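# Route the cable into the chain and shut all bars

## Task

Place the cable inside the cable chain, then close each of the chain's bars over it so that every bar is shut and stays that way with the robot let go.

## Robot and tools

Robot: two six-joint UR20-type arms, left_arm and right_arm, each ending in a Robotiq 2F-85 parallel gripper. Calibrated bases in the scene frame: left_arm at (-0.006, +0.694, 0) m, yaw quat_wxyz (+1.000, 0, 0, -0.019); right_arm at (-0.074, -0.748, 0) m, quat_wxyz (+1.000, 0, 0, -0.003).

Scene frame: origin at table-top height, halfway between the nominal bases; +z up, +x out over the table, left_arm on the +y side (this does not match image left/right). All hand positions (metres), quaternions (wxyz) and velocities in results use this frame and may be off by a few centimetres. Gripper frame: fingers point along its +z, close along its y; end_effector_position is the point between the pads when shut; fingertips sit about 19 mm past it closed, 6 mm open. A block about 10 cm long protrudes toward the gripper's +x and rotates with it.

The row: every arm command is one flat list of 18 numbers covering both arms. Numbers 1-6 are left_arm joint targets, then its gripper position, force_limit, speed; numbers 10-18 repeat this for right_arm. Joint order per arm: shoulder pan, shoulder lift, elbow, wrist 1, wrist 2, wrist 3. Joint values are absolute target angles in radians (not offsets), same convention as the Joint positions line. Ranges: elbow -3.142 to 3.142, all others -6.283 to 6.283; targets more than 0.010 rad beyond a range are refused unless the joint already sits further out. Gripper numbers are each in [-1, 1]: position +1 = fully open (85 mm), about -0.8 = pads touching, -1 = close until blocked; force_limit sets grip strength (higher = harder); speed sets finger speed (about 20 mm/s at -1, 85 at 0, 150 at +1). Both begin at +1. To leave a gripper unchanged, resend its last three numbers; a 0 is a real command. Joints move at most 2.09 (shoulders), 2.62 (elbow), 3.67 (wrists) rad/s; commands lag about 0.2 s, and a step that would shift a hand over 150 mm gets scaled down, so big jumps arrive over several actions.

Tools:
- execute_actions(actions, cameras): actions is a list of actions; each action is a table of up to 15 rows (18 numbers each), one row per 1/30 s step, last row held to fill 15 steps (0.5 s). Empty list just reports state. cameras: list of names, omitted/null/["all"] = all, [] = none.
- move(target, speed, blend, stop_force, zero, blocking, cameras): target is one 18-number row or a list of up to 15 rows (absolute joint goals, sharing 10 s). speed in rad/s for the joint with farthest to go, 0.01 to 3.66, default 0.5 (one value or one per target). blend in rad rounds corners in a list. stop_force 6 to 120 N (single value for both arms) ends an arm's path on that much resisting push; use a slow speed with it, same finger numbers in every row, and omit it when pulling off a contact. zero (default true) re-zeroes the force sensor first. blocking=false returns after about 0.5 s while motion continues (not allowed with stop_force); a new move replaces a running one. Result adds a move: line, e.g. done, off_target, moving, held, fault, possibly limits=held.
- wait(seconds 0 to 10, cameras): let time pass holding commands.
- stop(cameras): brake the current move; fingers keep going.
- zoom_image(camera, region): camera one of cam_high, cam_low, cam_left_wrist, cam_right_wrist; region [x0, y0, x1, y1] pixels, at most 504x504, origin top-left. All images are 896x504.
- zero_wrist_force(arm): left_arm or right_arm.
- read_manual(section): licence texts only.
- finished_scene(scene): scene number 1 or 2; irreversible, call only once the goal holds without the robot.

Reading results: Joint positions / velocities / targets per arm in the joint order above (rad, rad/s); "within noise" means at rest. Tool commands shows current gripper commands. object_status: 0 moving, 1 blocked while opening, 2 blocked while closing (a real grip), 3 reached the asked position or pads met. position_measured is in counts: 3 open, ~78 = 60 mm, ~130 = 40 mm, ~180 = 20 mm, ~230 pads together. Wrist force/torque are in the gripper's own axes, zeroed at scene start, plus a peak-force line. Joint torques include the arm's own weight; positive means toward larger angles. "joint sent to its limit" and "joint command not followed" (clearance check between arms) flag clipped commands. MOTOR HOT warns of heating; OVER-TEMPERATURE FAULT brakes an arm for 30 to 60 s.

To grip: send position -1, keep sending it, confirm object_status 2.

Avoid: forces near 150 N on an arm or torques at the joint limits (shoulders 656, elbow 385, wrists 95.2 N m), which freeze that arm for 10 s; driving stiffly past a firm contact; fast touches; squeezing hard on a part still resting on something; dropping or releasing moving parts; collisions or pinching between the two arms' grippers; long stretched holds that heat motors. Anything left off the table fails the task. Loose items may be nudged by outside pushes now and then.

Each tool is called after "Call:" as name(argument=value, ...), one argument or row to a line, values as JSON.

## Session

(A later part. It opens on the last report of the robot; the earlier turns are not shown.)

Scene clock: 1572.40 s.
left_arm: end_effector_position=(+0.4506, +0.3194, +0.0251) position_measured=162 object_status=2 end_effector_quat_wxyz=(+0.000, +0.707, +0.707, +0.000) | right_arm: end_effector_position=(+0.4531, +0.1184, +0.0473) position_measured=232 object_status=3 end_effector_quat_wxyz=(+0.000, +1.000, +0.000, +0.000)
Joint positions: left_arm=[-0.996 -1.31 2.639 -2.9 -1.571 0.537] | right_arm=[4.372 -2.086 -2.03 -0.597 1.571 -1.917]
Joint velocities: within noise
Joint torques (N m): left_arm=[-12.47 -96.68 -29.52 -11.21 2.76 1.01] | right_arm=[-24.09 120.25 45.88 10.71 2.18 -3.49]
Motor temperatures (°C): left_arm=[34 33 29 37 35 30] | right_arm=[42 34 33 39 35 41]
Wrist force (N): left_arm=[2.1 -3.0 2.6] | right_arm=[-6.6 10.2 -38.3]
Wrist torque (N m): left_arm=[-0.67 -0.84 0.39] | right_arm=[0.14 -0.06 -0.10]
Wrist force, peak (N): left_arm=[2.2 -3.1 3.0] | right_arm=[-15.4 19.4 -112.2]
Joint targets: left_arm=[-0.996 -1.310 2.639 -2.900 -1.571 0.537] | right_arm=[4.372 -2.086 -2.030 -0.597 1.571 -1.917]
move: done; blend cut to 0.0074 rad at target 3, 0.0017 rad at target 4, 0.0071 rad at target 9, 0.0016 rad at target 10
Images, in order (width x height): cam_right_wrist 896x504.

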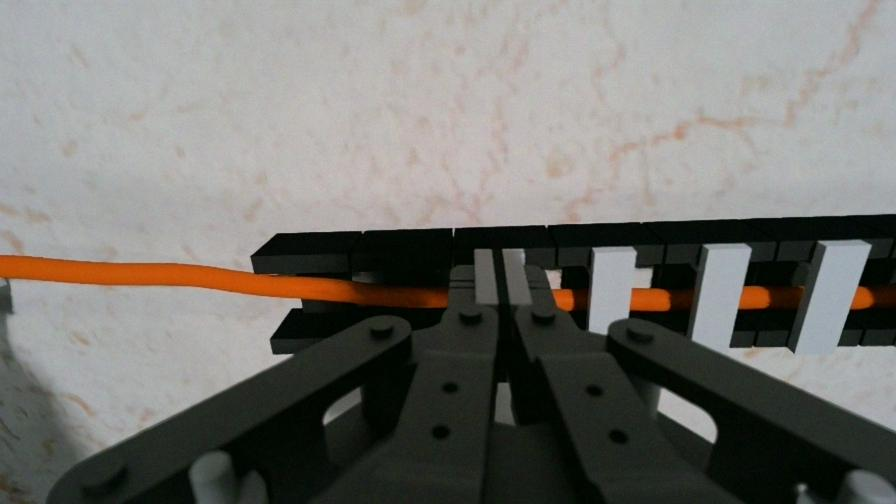

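Call:
move(
  target=[
    [-0.9961, -1.3103, 2.6391, -2.8997, -1.5708, 0.5367, -1, -1, -1, 4.3723, -2.0461, -2.0186, -0.6477, 1.5708, -1.9169, -1, -1, 0],
    [-0.9961, -1.3103, 2.6391, -2.8997, -1.5708, 0.5367, -1, -1, -1, 4.4426, -2.0180, -2.0714, -0.6229, 1.5708, -1.8466, -1, -1, 0],
    [-0.9961, -1.3103, 2.6391, -2.8997, -1.5708, 0.5367, -1, -1, -1, 4.4508, -2.0266, -2.0213, -0.6645, 1.5708, -1.8384, -1, -1, 0],
  ],
  speed=[0.1, 0.2, 0.2],
  blend=[0.01, 0.02, 0],
  cameras=["cam_right_wrist", "cam_low"],
)

Call:
zoom_image(
  camera="cam_low",
  region=[365, 205, 545, 250],
)

Scene clock: 1594.67 s.
left_arm: end_effector_position=(+0.4506, +0.3194, +0.0251) position_measured=162 object_status=2 end_effector_quat_wxyz=(+0.000, +0.707, +0.707, +0.000) | right_arm: end_effector_position=(+0.3822, +0.1516, +0.0999) position_measured=232 object_status=3 end_effector_quat_wxyz=(+0.000, +1.000, +0.000, +0.000)
Joint positions: left_arm=[-0.996 -1.31 2.639 -2.9 -1.571 0.537] | right_arm=[4.451 -2.027 -2.022 -0.664 1.571 -1.838]
Joint velocities: within noise
Joint torques (N m): left_arm=[-13.93 -98.52 -29.67 -11.14 2.81 0.64] | right_arm=[36.36 143.31 92.45 7.16 -0.16 3.2]
Motor temperatures (°C): left_arm=[34 33 29 37 35 30] | right_arm=[42 34 33 38 35 41]
Wrist force (N): left_arm=[1.6 -2.4 2.5] | right_arm=[-0.9 0.8 -0.6]
Wrist torque (N m): left_arm=[-0.57 -0.81 0.39] | right_arm=[0.30 0.17 -0.20]
Wrist force, peak (N): left_arm=[2.3 -2.9 2.8] | right_arm=[-13.7 19.2 -98.6]
Joint targets: left_arm=[-0.996 -1.310 2.639 -2.900 -1.571 0.537] | right_arm=[4.451 -2.027 -2.021 -0.664 1.571 -1.838]
move: done
Images, in order (width x height): cam_low 896x504, cam_right_wrist 896x504.

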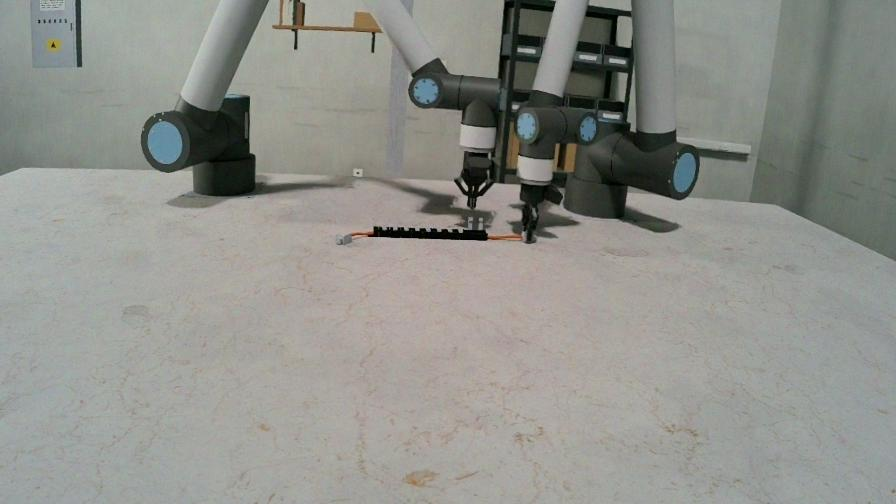

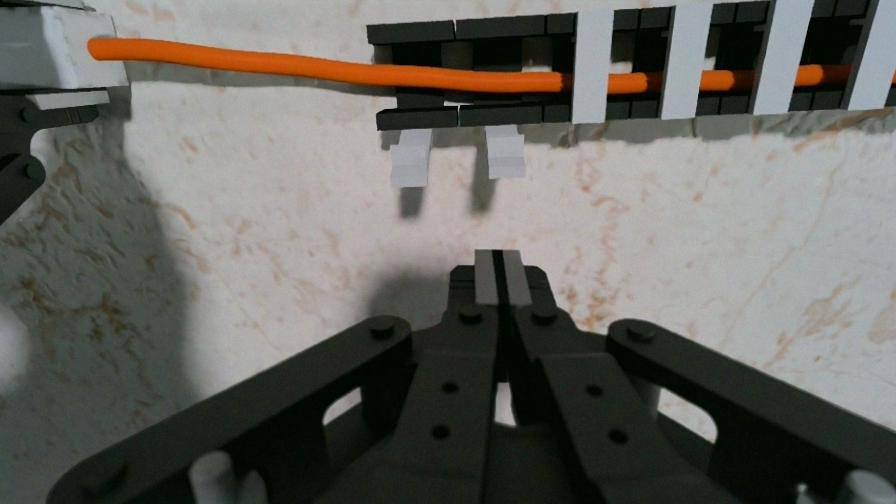

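Scaled by 2.800 from the camera's 896x504 image, which has a finer 1280x720 frame.

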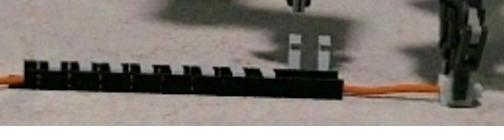

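Call:
move(
  target=[
    [-0.9961, -1.3103, 2.6391, -2.8997, -1.5708, 0.5367, -1, -1, -1, 4.4539, -2.0688, -2.0423, -0.6012, 1.5708, -1.8353, -1, -1, 0],
    [-0.9961, -1.3103, 2.6391, -2.8997, -1.5708, 0.5367, -1, -1, -1, 4.4000, -2.0887, -2.0025, -0.6213, 1.5708, -1.8892, -1, -1, 0],
    [-0.9961, -1.3103, 2.6391, -2.8997, -1.5708, 0.5367, -1, -1, -1, 4.3879, -2.0993, -1.9941, -0.6190, 1.5708, -1.9013, -1, -1, 0],
    [-0.9961, -1.3103, 2.6391, -2.8997, -1.5708, 0.5367, -1, -1, -1, 4.3879, -2.1029, -1.9950, -0.6144, 1.5708, -1.9013, -1, -1, 0],
  ],
  speed=[0.1, 0.06, 0.02, 0.01],
  blend=[0.01, 0.005, 0.001, 0],
  stop_force=25,
  cameras=["cam_right_wrist"],
)

Scene clock: 1652.87 s.
left_arm: end_effector_position=(+0.4506, +0.3194, +0.0251) position_measured=162 object_status=2 end_effector_quat_wxyz=(+0.000, +0.707, +0.707, +0.000) | right_arm: end_effector_position=(+0.4472, +0.1486, +0.0474) position_measured=232 object_status=3 end_effector_quat_wxyz=(+0.000, +1.000, +0.000, +0.000)
Joint positions: left_arm=[-0.996 -1.31 2.639 -2.9 -1.571 0.537] | right_arm=[4.388 -2.103 -1.995 -0.615 1.571 -1.901]
Joint velocities: within noise
Joint torques (N m): left_arm=[-12.83 -95.2 -32.01 -10.96 2.71 0.9] | right_arm=[-20.38 157.69 54.71 5.04 1.81 -3.32]
Motor temperatures (°C): left_arm=[34 33 29 37 34 30] | right_arm=[42 34 32 38 35 41]
Wrist force (N): left_arm=[1.7 -2.7 2.4] | right_arm=[-4.9 7.7 -37.7]
Wrist torque (N m): left_arm=[-0.64 -0.77 0.39] | right_arm=[0.27 -0.01 -0.10]
Wrist force, peak (N): left_arm=[1.5 -3.2 3.1] | right_arm=[-4.9 7.7 -37.7]
Joint targets: left_arm=[-0.996 -1.310 2.639 -2.900 -1.571 0.537] | right_arm=[4.388 -2.103 -1.995 -0.615 1.571 -1.901]
move: contact (right_arm); path passed 3 of 4 targets
Images, in order (width x height): cam_right_wrist 896x504.

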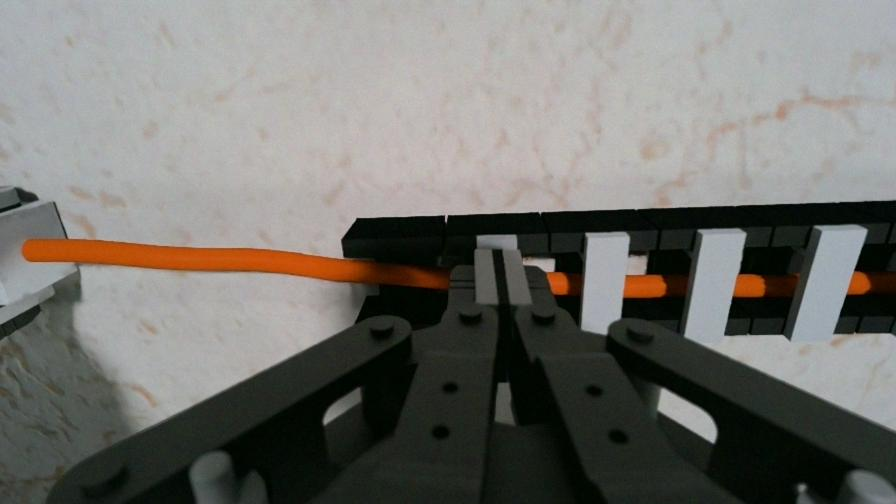

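Call:
move(
  target=[
    [-0.9961, -1.3103, 2.6391, -2.8997, -1.5708, 0.5367, -1, -1, -1, 4.3879, -2.0642, -1.9840, -0.6642, 1.5708, -1.9013, -1, -1, 0],
    [-0.9961, -1.3103, 2.6391, -2.8997, -1.5708, 0.5367, -1, -1, -1, 4.4539, -2.0382, -2.0335, -0.6407, 1.5708, -1.8353, -1, -1, 0],
    [-0.9961, -1.3103, 2.6391, -2.8997, -1.5708, 0.5367, -1, -1, -1, 4.4626, -2.0918, -1.9962, -0.6243, 1.5708, -1.8266, -1, -1, 0],
  ],
  speed=[0.1, 0.2, 0.15],
  blend=[0.01, 0.01, 0],
  cameras=["cam_right_wrist"],
)

Call:
move(
  target=[
    [-0.9961, -1.3103, 2.6391, -2.8997, -1.5708, 0.5367, -1, -1, -1, 4.4103, -2.1113, -1.9570, -0.6442, 1.5708, -1.8789, -1, -1, 0],
    [-0.9961, -1.3103, 2.6391, -2.8997, -1.5708, 0.5367, -1, -1, -1, 4.3984, -2.1216, -1.9487, -0.6421, 1.5708, -1.8908, -1, -1, 0],
    [-0.9961, -1.3103, 2.6391, -2.8997, -1.5708, 0.5367, -1, -1, -1, 4.3984, -2.1251, -1.9496, -0.6377, 1.5708, -1.8908, -1, -1, 0],
  ],
  speed=[0.06, 0.02, 0.01],
  blend=[0.005, 0.001, 0],
  stop_force=25,
  cameras=["cam_right_wrist"],
)

Scene clock: 1673.40 s.
left_arm: end_effector_position=(+0.4506, +0.3194, +0.0251) position_measured=162 object_status=2 end_effector_quat_wxyz=(+0.000, +0.707, +0.707, +0.000) | right_arm: end_effector_position=(+0.3782, +0.1823, +0.0562) position_measured=232 object_status=3 end_effector_quat_wxyz=(+0.000, +1.000, +0.000, +0.000)
Joint positions: left_arm=[-0.996 -1.31 2.639 -2.9 -1.571 0.537] | right_arm=[4.463 -2.092 -1.996 -0.624 1.571 -1.827]
Joint velocities: within noise
Joint torques (N m): left_arm=[-13.51 -94.8 -33.77 -10.45 3.2 0.48] | right_arm=[35.79 154.9 82.22 13.98 -0.68 2.54]
Motor temperatures (°C): left_arm=[34 33 29 37 34 30] | right_arm=[42 34 32 38 35 41]
Wrist force (N): left_arm=[1.4 -2.8 2.4] | right_arm=[-0.2 0.6 -0.9]
Wrist torque (N m): left_arm=[-0.64 -0.75 0.39] | right_arm=[0.26 0.03 -0.15]
Wrist force, peak (N): left_arm=[1.8 -3.5 2.7] | right_arm=[-5.1 7.1 -37.8]
Joint targets: left_arm=[-0.996 -1.310 2.639 -2.900 -1.571 0.537] | right_arm=[4.463 -2.092 -1.996 -0.624 1.571 -1.827]
move: done
Images, in order (width x height): cam_right_wrist 896x504.

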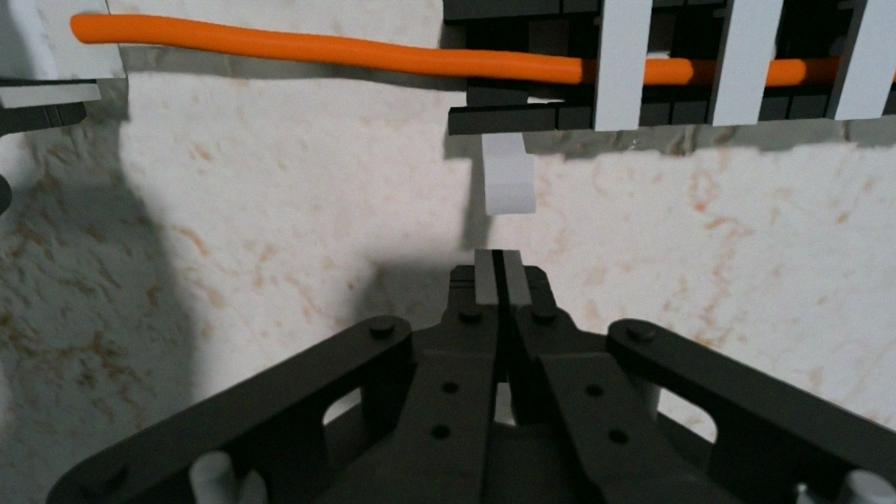

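Scene clock: 1675.73 s.
left_arm: end_effector_position=(+0.4506, +0.3194, +0.0251) position_measured=162 object_status=2 end_effector_quat_wxyz=(+0.000, +0.707, +0.707, +0.000) | right_arm: end_effector_position=(+0.4378, +0.1823, +0.0543) position_measured=232 object_status=3 end_effector_quat_wxyz=(+0.000, +1.000, +0.000, +0.000)
Joint positions: left_arm=[-0.996 -1.31 2.639 -2.9 -1.571 0.537] | right_arm=[4.407 -2.114 -1.955 -0.644 1.571 -1.882]
Joint velocities: within noise
Joint torques (N m): left_arm=[-13.46 -98.49 -32.56 -9.97 3.34 0.48] | right_arm=[35.26 194.33 60.27 8 -2.12 2.78]
Motor temperatures (°C): left_arm=[34 33 29 37 34 30] | right_arm=[42 34 32 38 35 41]
Wrist force (N): left_arm=[1.4 -3.0 2.5] | right_arm=[-0.5 0.5 -1.1]
Wrist torque (N m): left_arm=[-0.68 -0.74 0.39] | right_arm=[0.28 0.03 -0.10]
Wrist force, peak (N): left_arm=[1.7 -3.1 2.7] | right_arm=[-2.1 0.0 -0.7]
Joint targets: left_arm=[-0.996 -1.310 2.639 -2.900 -1.571 0.537] | right_arm=[4.407 -2.114 -1.955 -0.644 1.571 -1.882]
move: held (right_arm; a check stopped the path); path passed 1 of 3 targets; limits=held; right_arm: the shoulder lift is farthest, 0.011 rad from its target
joint command not followed: on one or more control steps a check withheld the commanded joint targets of the right arm, and it was not sent them on those steps.
cause: the commanded joint targets, or the way to them, would bring a part of the robot too close to another arm (a part of this arm just beyond the wrist 2 and a part of the left arm just beyond the wrist 2, at the place that arm is still heading or pushing toward).
Images, in order (width x height): cam_right_wrist 896x504.

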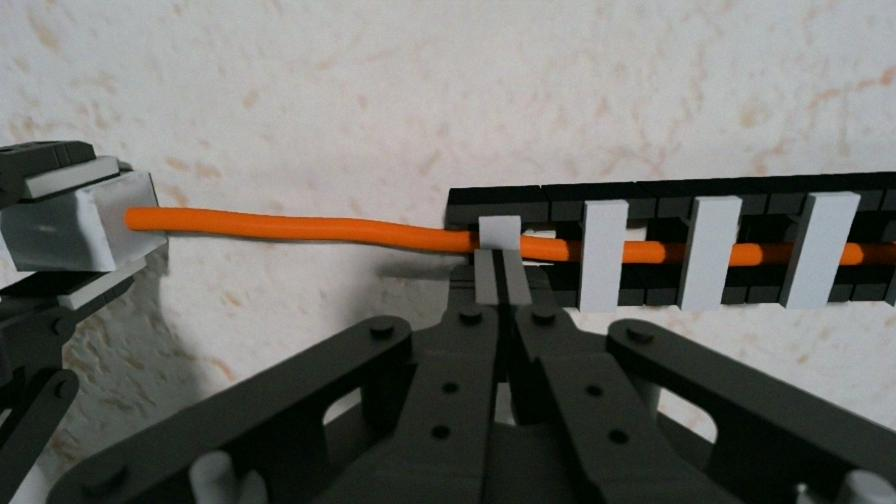

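Call:
move(
  target=[
    [-0.9961, -1.3103, 2.6391, -2.8997, -1.5708, 0.5367, -1, -1, -1, 4.3952, -2.1148, -1.9628, -0.6348, 1.5708, -1.8940, -1, -1, 0],
    [-0.9961, -1.3103, 2.6391, -2.8997, -1.5708, 0.5367, -1, -1, -1, 4.3952, -2.1183, -1.9637, -0.6304, 1.5708, -1.8940, -1, -1, 0],
  ],
  speed=[0.02, 0.01],
  blend=[0.001, 0],
  stop_force=25,
  cameras=["cam_right_wrist"],
)

Scene clock: 1694.50 s.
left_arm: end_effector_position=(+0.4506, +0.3194, +0.0251) position_measured=162 object_status=2 end_effector_quat_wxyz=(+0.000, +0.707, +0.707, +0.000) | right_arm: end_effector_position=(+0.4472, +0.1719, +0.0475) position_measured=232 object_status=3 end_effector_quat_wxyz=(+0.000, +1.000, +0.000, +0.000)
Joint positions: left_arm=[-0.996 -1.31 2.639 -2.9 -1.571 0.537] | right_arm=[4.395 -2.118 -1.964 -0.631 1.571 -1.894]
Joint velocities: within noise
Joint torques (N m): left_arm=[-9.7 -97.77 -33.45 -10.1 3.61 0.15] | right_arm=[-14.64 167.53 56.89 3.62 -2.53 -3.05]
Motor temperatures (°C): left_arm=[34 33 29 37 34 30] | right_arm=[42 34 32 38 35 41]
Wrist force (N): left_arm=[1.9 -3.1 2.7] | right_arm=[-1.3 1.0 -30.8]
Wrist torque (N m): left_arm=[-0.69 -0.82 0.39] | right_arm=[0.47 -0.02 -0.11]
Wrist force, peak (N): left_arm=[2.0 -3.1 2.8] | right_arm=[-6.2 7.7 -41.1]
Joint targets: left_arm=[-0.996 -1.310 2.639 -2.900 -1.571 0.537] | right_arm=[4.395 -2.118 -1.964 -0.631 1.571 -1.894]
move: contact (right_arm); path passed 1 of 2 targets
Images, in order (width x height): cam_right_wrist 896x504.

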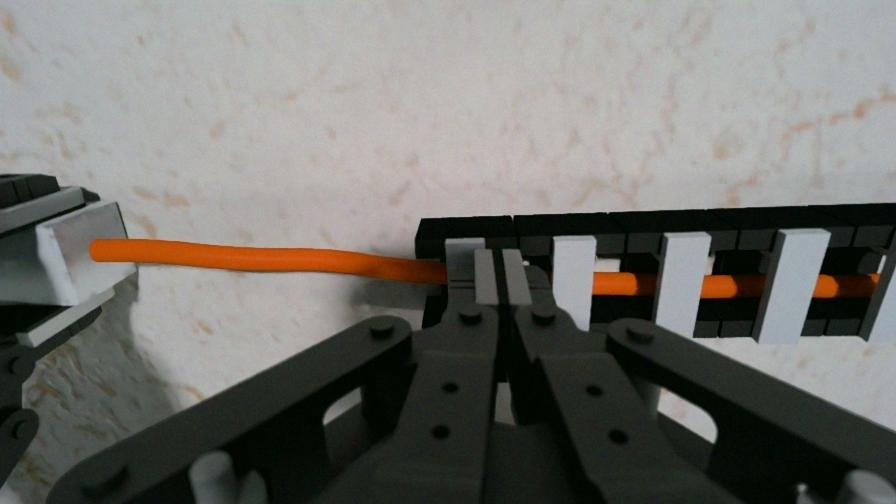

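Call:
move(
  target=[
    [-0.9961, -1.3103, 2.6391, -2.8997, -1.5708, 0.5367, -1, -1, -1, 4.3952, -2.0804, -1.9529, -0.6791, 1.5708, -1.8940, -1, -1, 0],
    [-0.9961, -1.3103, 2.6391, -2.8997, -1.5708, 0.5367, -1, -1, -1, 4.3946, -1.7271, -2.0308, -0.9545, 1.5708, -1.8946, -1, -1, 0],
  ],
  speed=[0.1, 0.5],
  blend=[0.02, 0],
  cameras=["cam_right_wrist", "cam_low", "cam_high"],
)

Call:
zoom_image(
  camera="cam_right_wrist",
  region=[180, 100, 460, 230],
)

Call:
zoom_image(
  camera="cam_right_wrist",
  region=[450, 100, 730, 230],
)

Call:
zoom_image(
  camera="cam_low",
  region=[365, 205, 545, 250],
)

Scene clock: 1713.10 s.
left_arm: end_effector_position=(+0.4506, +0.3194, +0.0251) position_measured=162 object_status=2 end_effector_quat_wxyz=(+0.000, +0.707, +0.707, +0.000) | right_arm: end_effector_position=(+0.4001, +0.0300, +0.3297) position_measured=232 object_status=3 end_effector_quat_wxyz=(+0.000, +1.000, +0.000, +0.000)
Joint positions: left_arm=[-0.996 -1.31 2.639 -2.9 -1.571 0.537] | right_arm=[4.395 -1.727 -2.031 -0.954 1.571 -1.895]
Joint velocities: within noise
Joint torques (N m): left_arm=[-9.57 -97.27 -34.73 -9.26 3.85 -0.39] | right_arm=[-17.07 128.38 78.6 6.82 -3.41 -3.55]
Motor temperatures (°C): left_arm=[34 33 29 37 34 30] | right_arm=[42 34 32 38 35 41]
Wrist force (N): left_arm=[1.7 -2.8 3.2] | right_arm=[-0.9 1.0 -1.0]
Wrist torque (N m): left_arm=[-0.64 -0.79 0.39] | right_arm=[0.36 0.09 -0.13]
Wrist force, peak (N): left_arm=[1.9 -3.1 2.8] | right_arm=[-1.8 0.7 -30.2]
Joint targets: left_arm=[-0.996 -1.310 2.639 -2.900 -1.571 0.537] | right_arm=[4.395 -1.727 -2.031 -0.954 1.571 -1.895]
move: done
Images, in order (width x height): cam_high 896x504, cam_low 896x504, cam_right_wrist 896x504.

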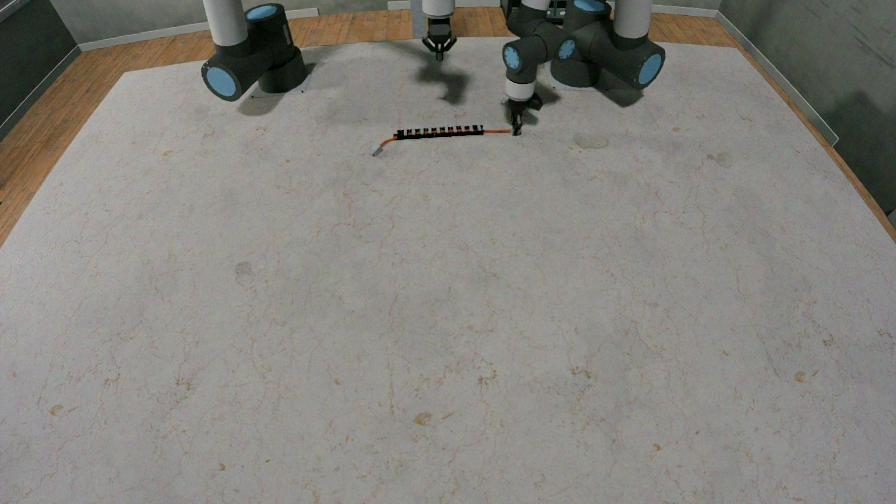

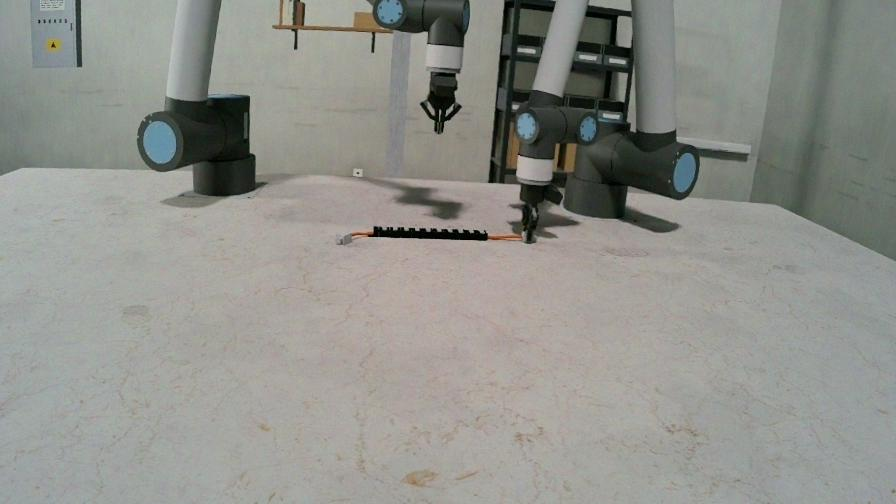

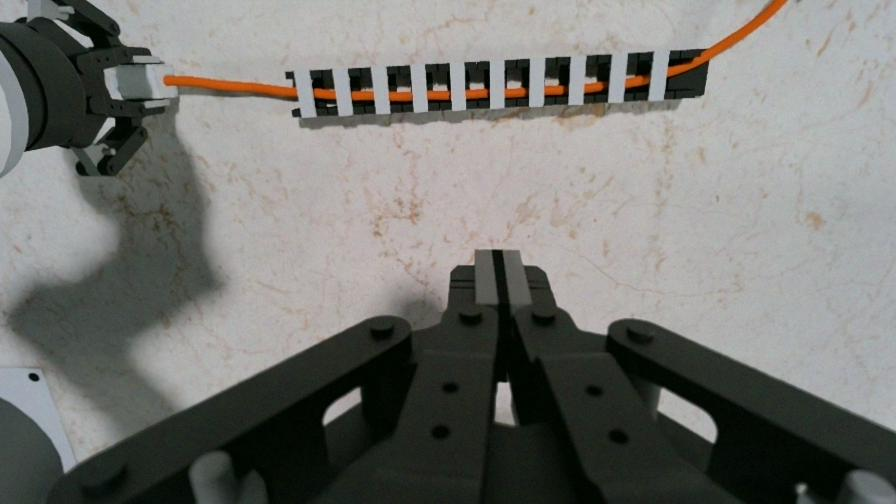

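Scaled by 1.800 from the camera's 896x504 image, which has a finer 1280x720 frame.

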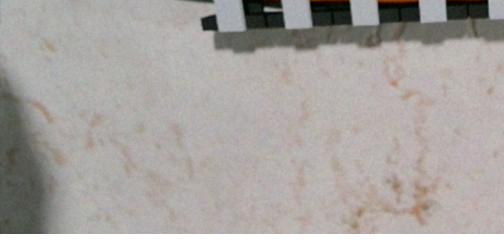

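Scaled by 1.800 from the camera's 896x504 image, which has a finer 1280x720 frame.

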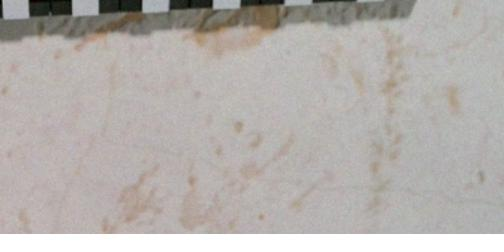

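Scaled by 2.800 from the camera's 896x504 image, which has a finer 1280x720 frame.

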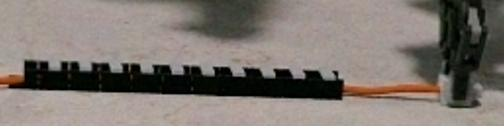

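Call:
zoom_image(
  camera="cam_right_wrist",
  region=[270, 30, 500, 140],
)

Call:
zoom_image(
  camera="cam_right_wrist",
  region=[490, 20, 730, 130],
)

Call:
zoom_image(
  camera="cam_high",
  region=[380, 110, 500, 165],
)

Scaled by 2.191 from the camera's 896x504 image, which has a finer 1280x720 frame.

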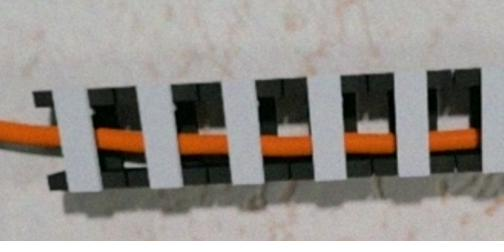

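Scaled by 2.100 from the camera's 896x504 image, which has a finer 1280x720 frame.

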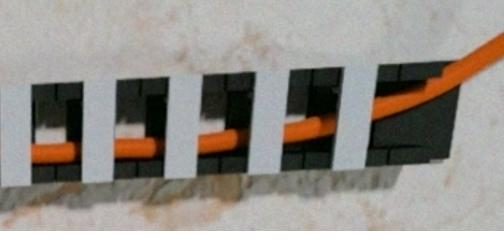

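Scaled by 4.200 from the camera's 896x504 image, which has a finer 1280x720 frame.

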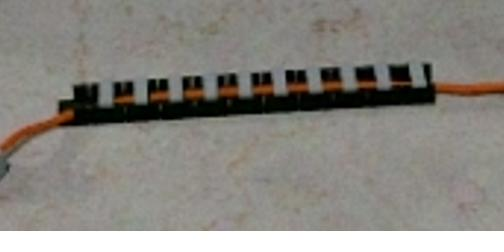

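Call:
move(
  target=[
    [-0.9961, -1.3103, 2.6391, -2.8997, -1.5708, 0.5367, 0.26, -1, -1, 4.3946, -1.7271, -2.0308, -0.9545, 1.5708, -1.8946, -1, -1, 0],
    [-0.9961, -1.4333, 2.6120, -2.7495, -1.5708, 0.5367, 0.26, -1, -1, 4.3946, -1.7271, -2.0308, -0.9545, 1.5708, -1.8946, -1, -1, 0],
    [-0.9961, -1.5880, 2.5589, -2.5417, -1.5708, 0.5367, 0.26, -1, -1, 4.3946, -1.7271, -2.0308, -0.9545, 1.5708, -1.8946, -1, -1, 0],
  ],
  speed=[0.1, 0.12, 0.3],
  blend=[0, 0.02, 0],
  cameras=["cam_left_wrist", "cam_right_wrist", "cam_low"],
)

Scene clock: 1734.77 s.
left_arm: end_effector_position=(+0.4506, +0.3195, +0.1599) position_measured=96 object_status=3 end_effector_quat_wxyz=(+0.000, +0.707, +0.707, +0.000) | right_arm: end_effector_position=(+0.4001, +0.0299, +0.3299) position_measured=232 object_status=3 end_effector_quat_wxyz=(+0.000, +1.000, +0.000, +0.000)
Joint positions: left_arm=[-0.996 -1.588 2.559 -2.542 -1.571 0.537] | right_arm=[4.395 -1.727 -2.031 -0.954 1.571 -1.895]
Joint velocities: within noise
Joint torques (N m): left_arm=[-11.7 -83.52 -75.11 -4.93 4.25 -0.27] | right_arm=[1.58 131.15 103.2 11.74 -4.21 -2.65]
Motor temperatures (°C): left_arm=[34 33 29 37 34 30] | right_arm=[42 34 32 38 35 41]
Wrist force (N): left_arm=[1.7 -2.7 2.2] | right_arm=[-0.7 0.5 -0.9]
Wrist torque (N m): left_arm=[-0.65 -0.67 0.45] | right_arm=[0.28 0.07 -0.14]
Wrist force, peak (N): left_arm=[1.5 -3.8 3.5] | right_arm=[-0.4 1.2 -1.8]
Joint targets: left_arm=[-0.996 -1.588 2.559 -2.542 -1.571 0.537] | right_arm=[4.395 -1.727 -2.031 -0.954 1.571 -1.895]
move: done
Images, in order (width x height): cam_low 896x504, cam_left_wrist 896x504, cam_right_wrist 896x504.

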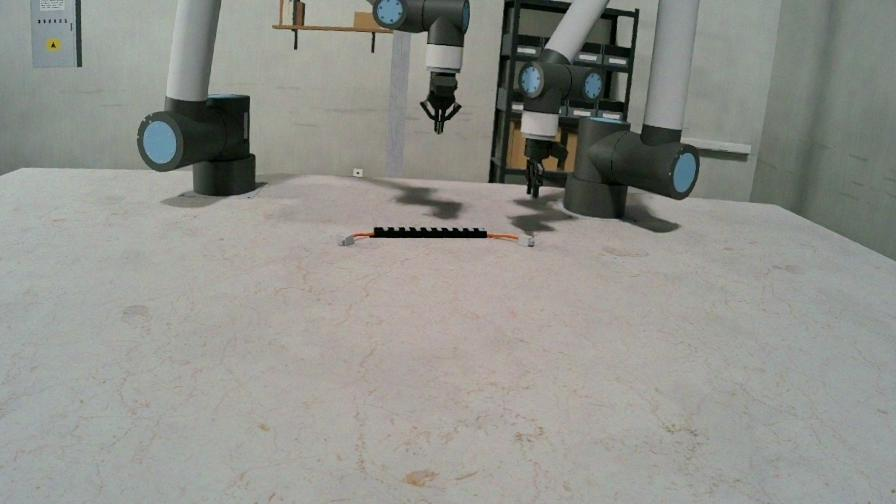

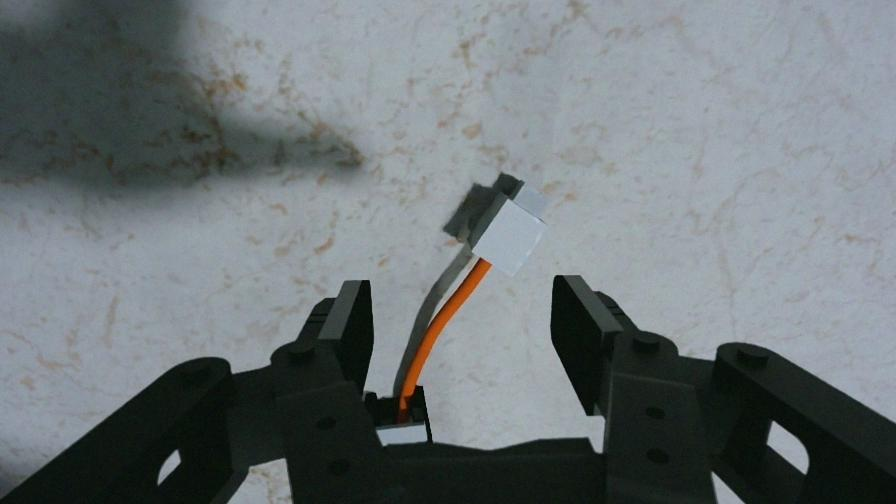

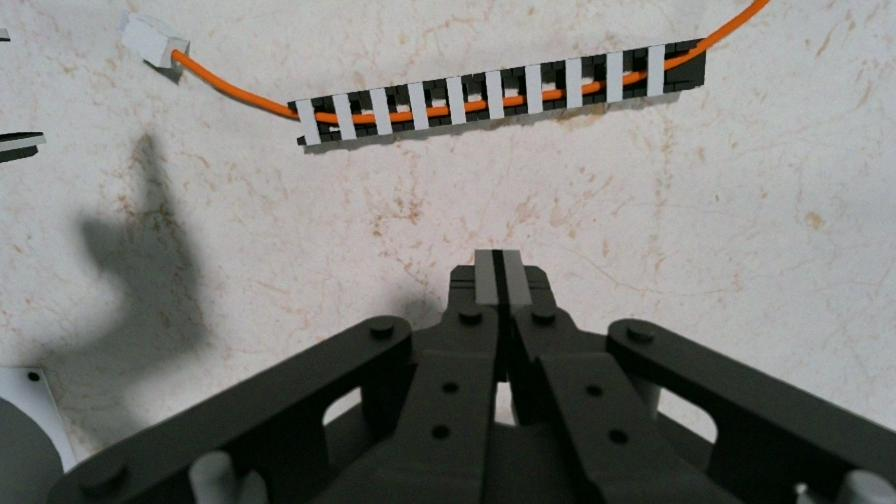

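Call:
zoom_image(
  camera="cam_right_wrist",
  region=[280, 60, 500, 160],
)

Call:
zoom_image(
  camera="cam_right_wrist",
  region=[490, 20, 730, 130],
)

Call:
zoom_image(
  camera="cam_low",
  region=[365, 215, 495, 250],
)

Call:
zoom_image(
  camera="cam_left_wrist",
  region=[350, 370, 470, 450],
)

Scaled by 2.291 from the camera's 896x504 image, which has a finer 1280x720 frame.

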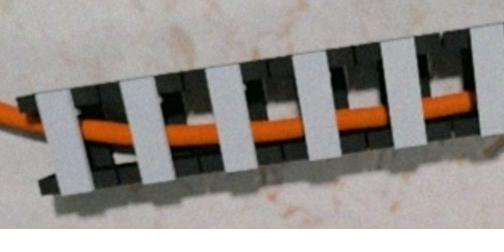

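Scaled by 2.100 from the camera's 896x504 image, which has a finer 1280x720 frame.

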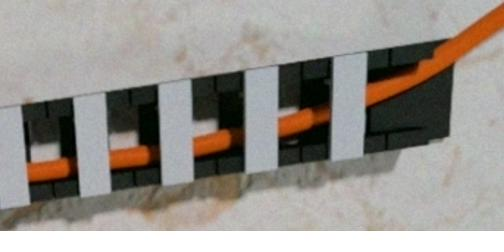

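Scaled by 3.877 from the camera's 896x504 image, which has a finer 1280x720 frame.

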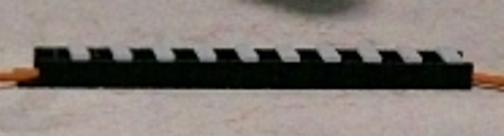

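Scaled by 4.200 from the camera's 896x504 image, which has a finer 1280x720 frame.

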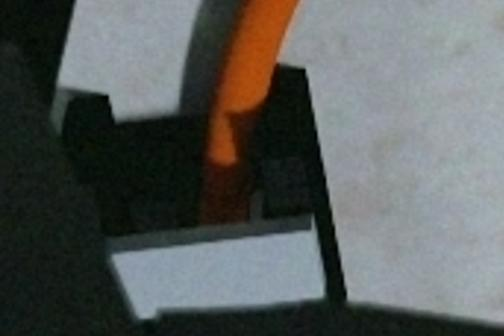

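Call:
zoom_image(
  camera="cam_low",
  region=[366, 218, 430, 248],
)

Call:
zoom_image(
  camera="cam_low",
  region=[428, 218, 492, 248],
)

Scaled by 7.875 from the camera's 896x504 image, which has a finer 1280x720 frame.

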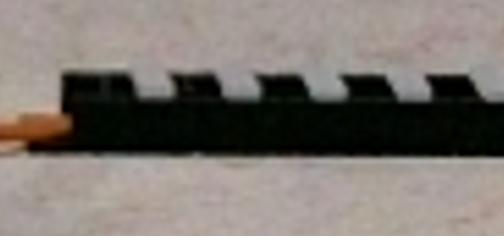

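Scaled by 7.875 from the camera's 896x504 image, which has a finer 1280x720 frame.

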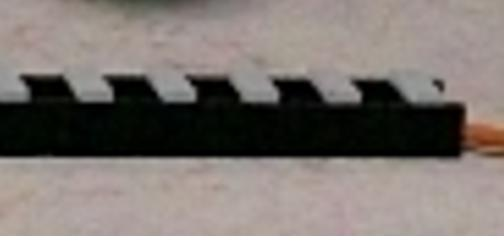

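Call:
finished_scene(
  scene=1,
)

The scene is finished: the task was done.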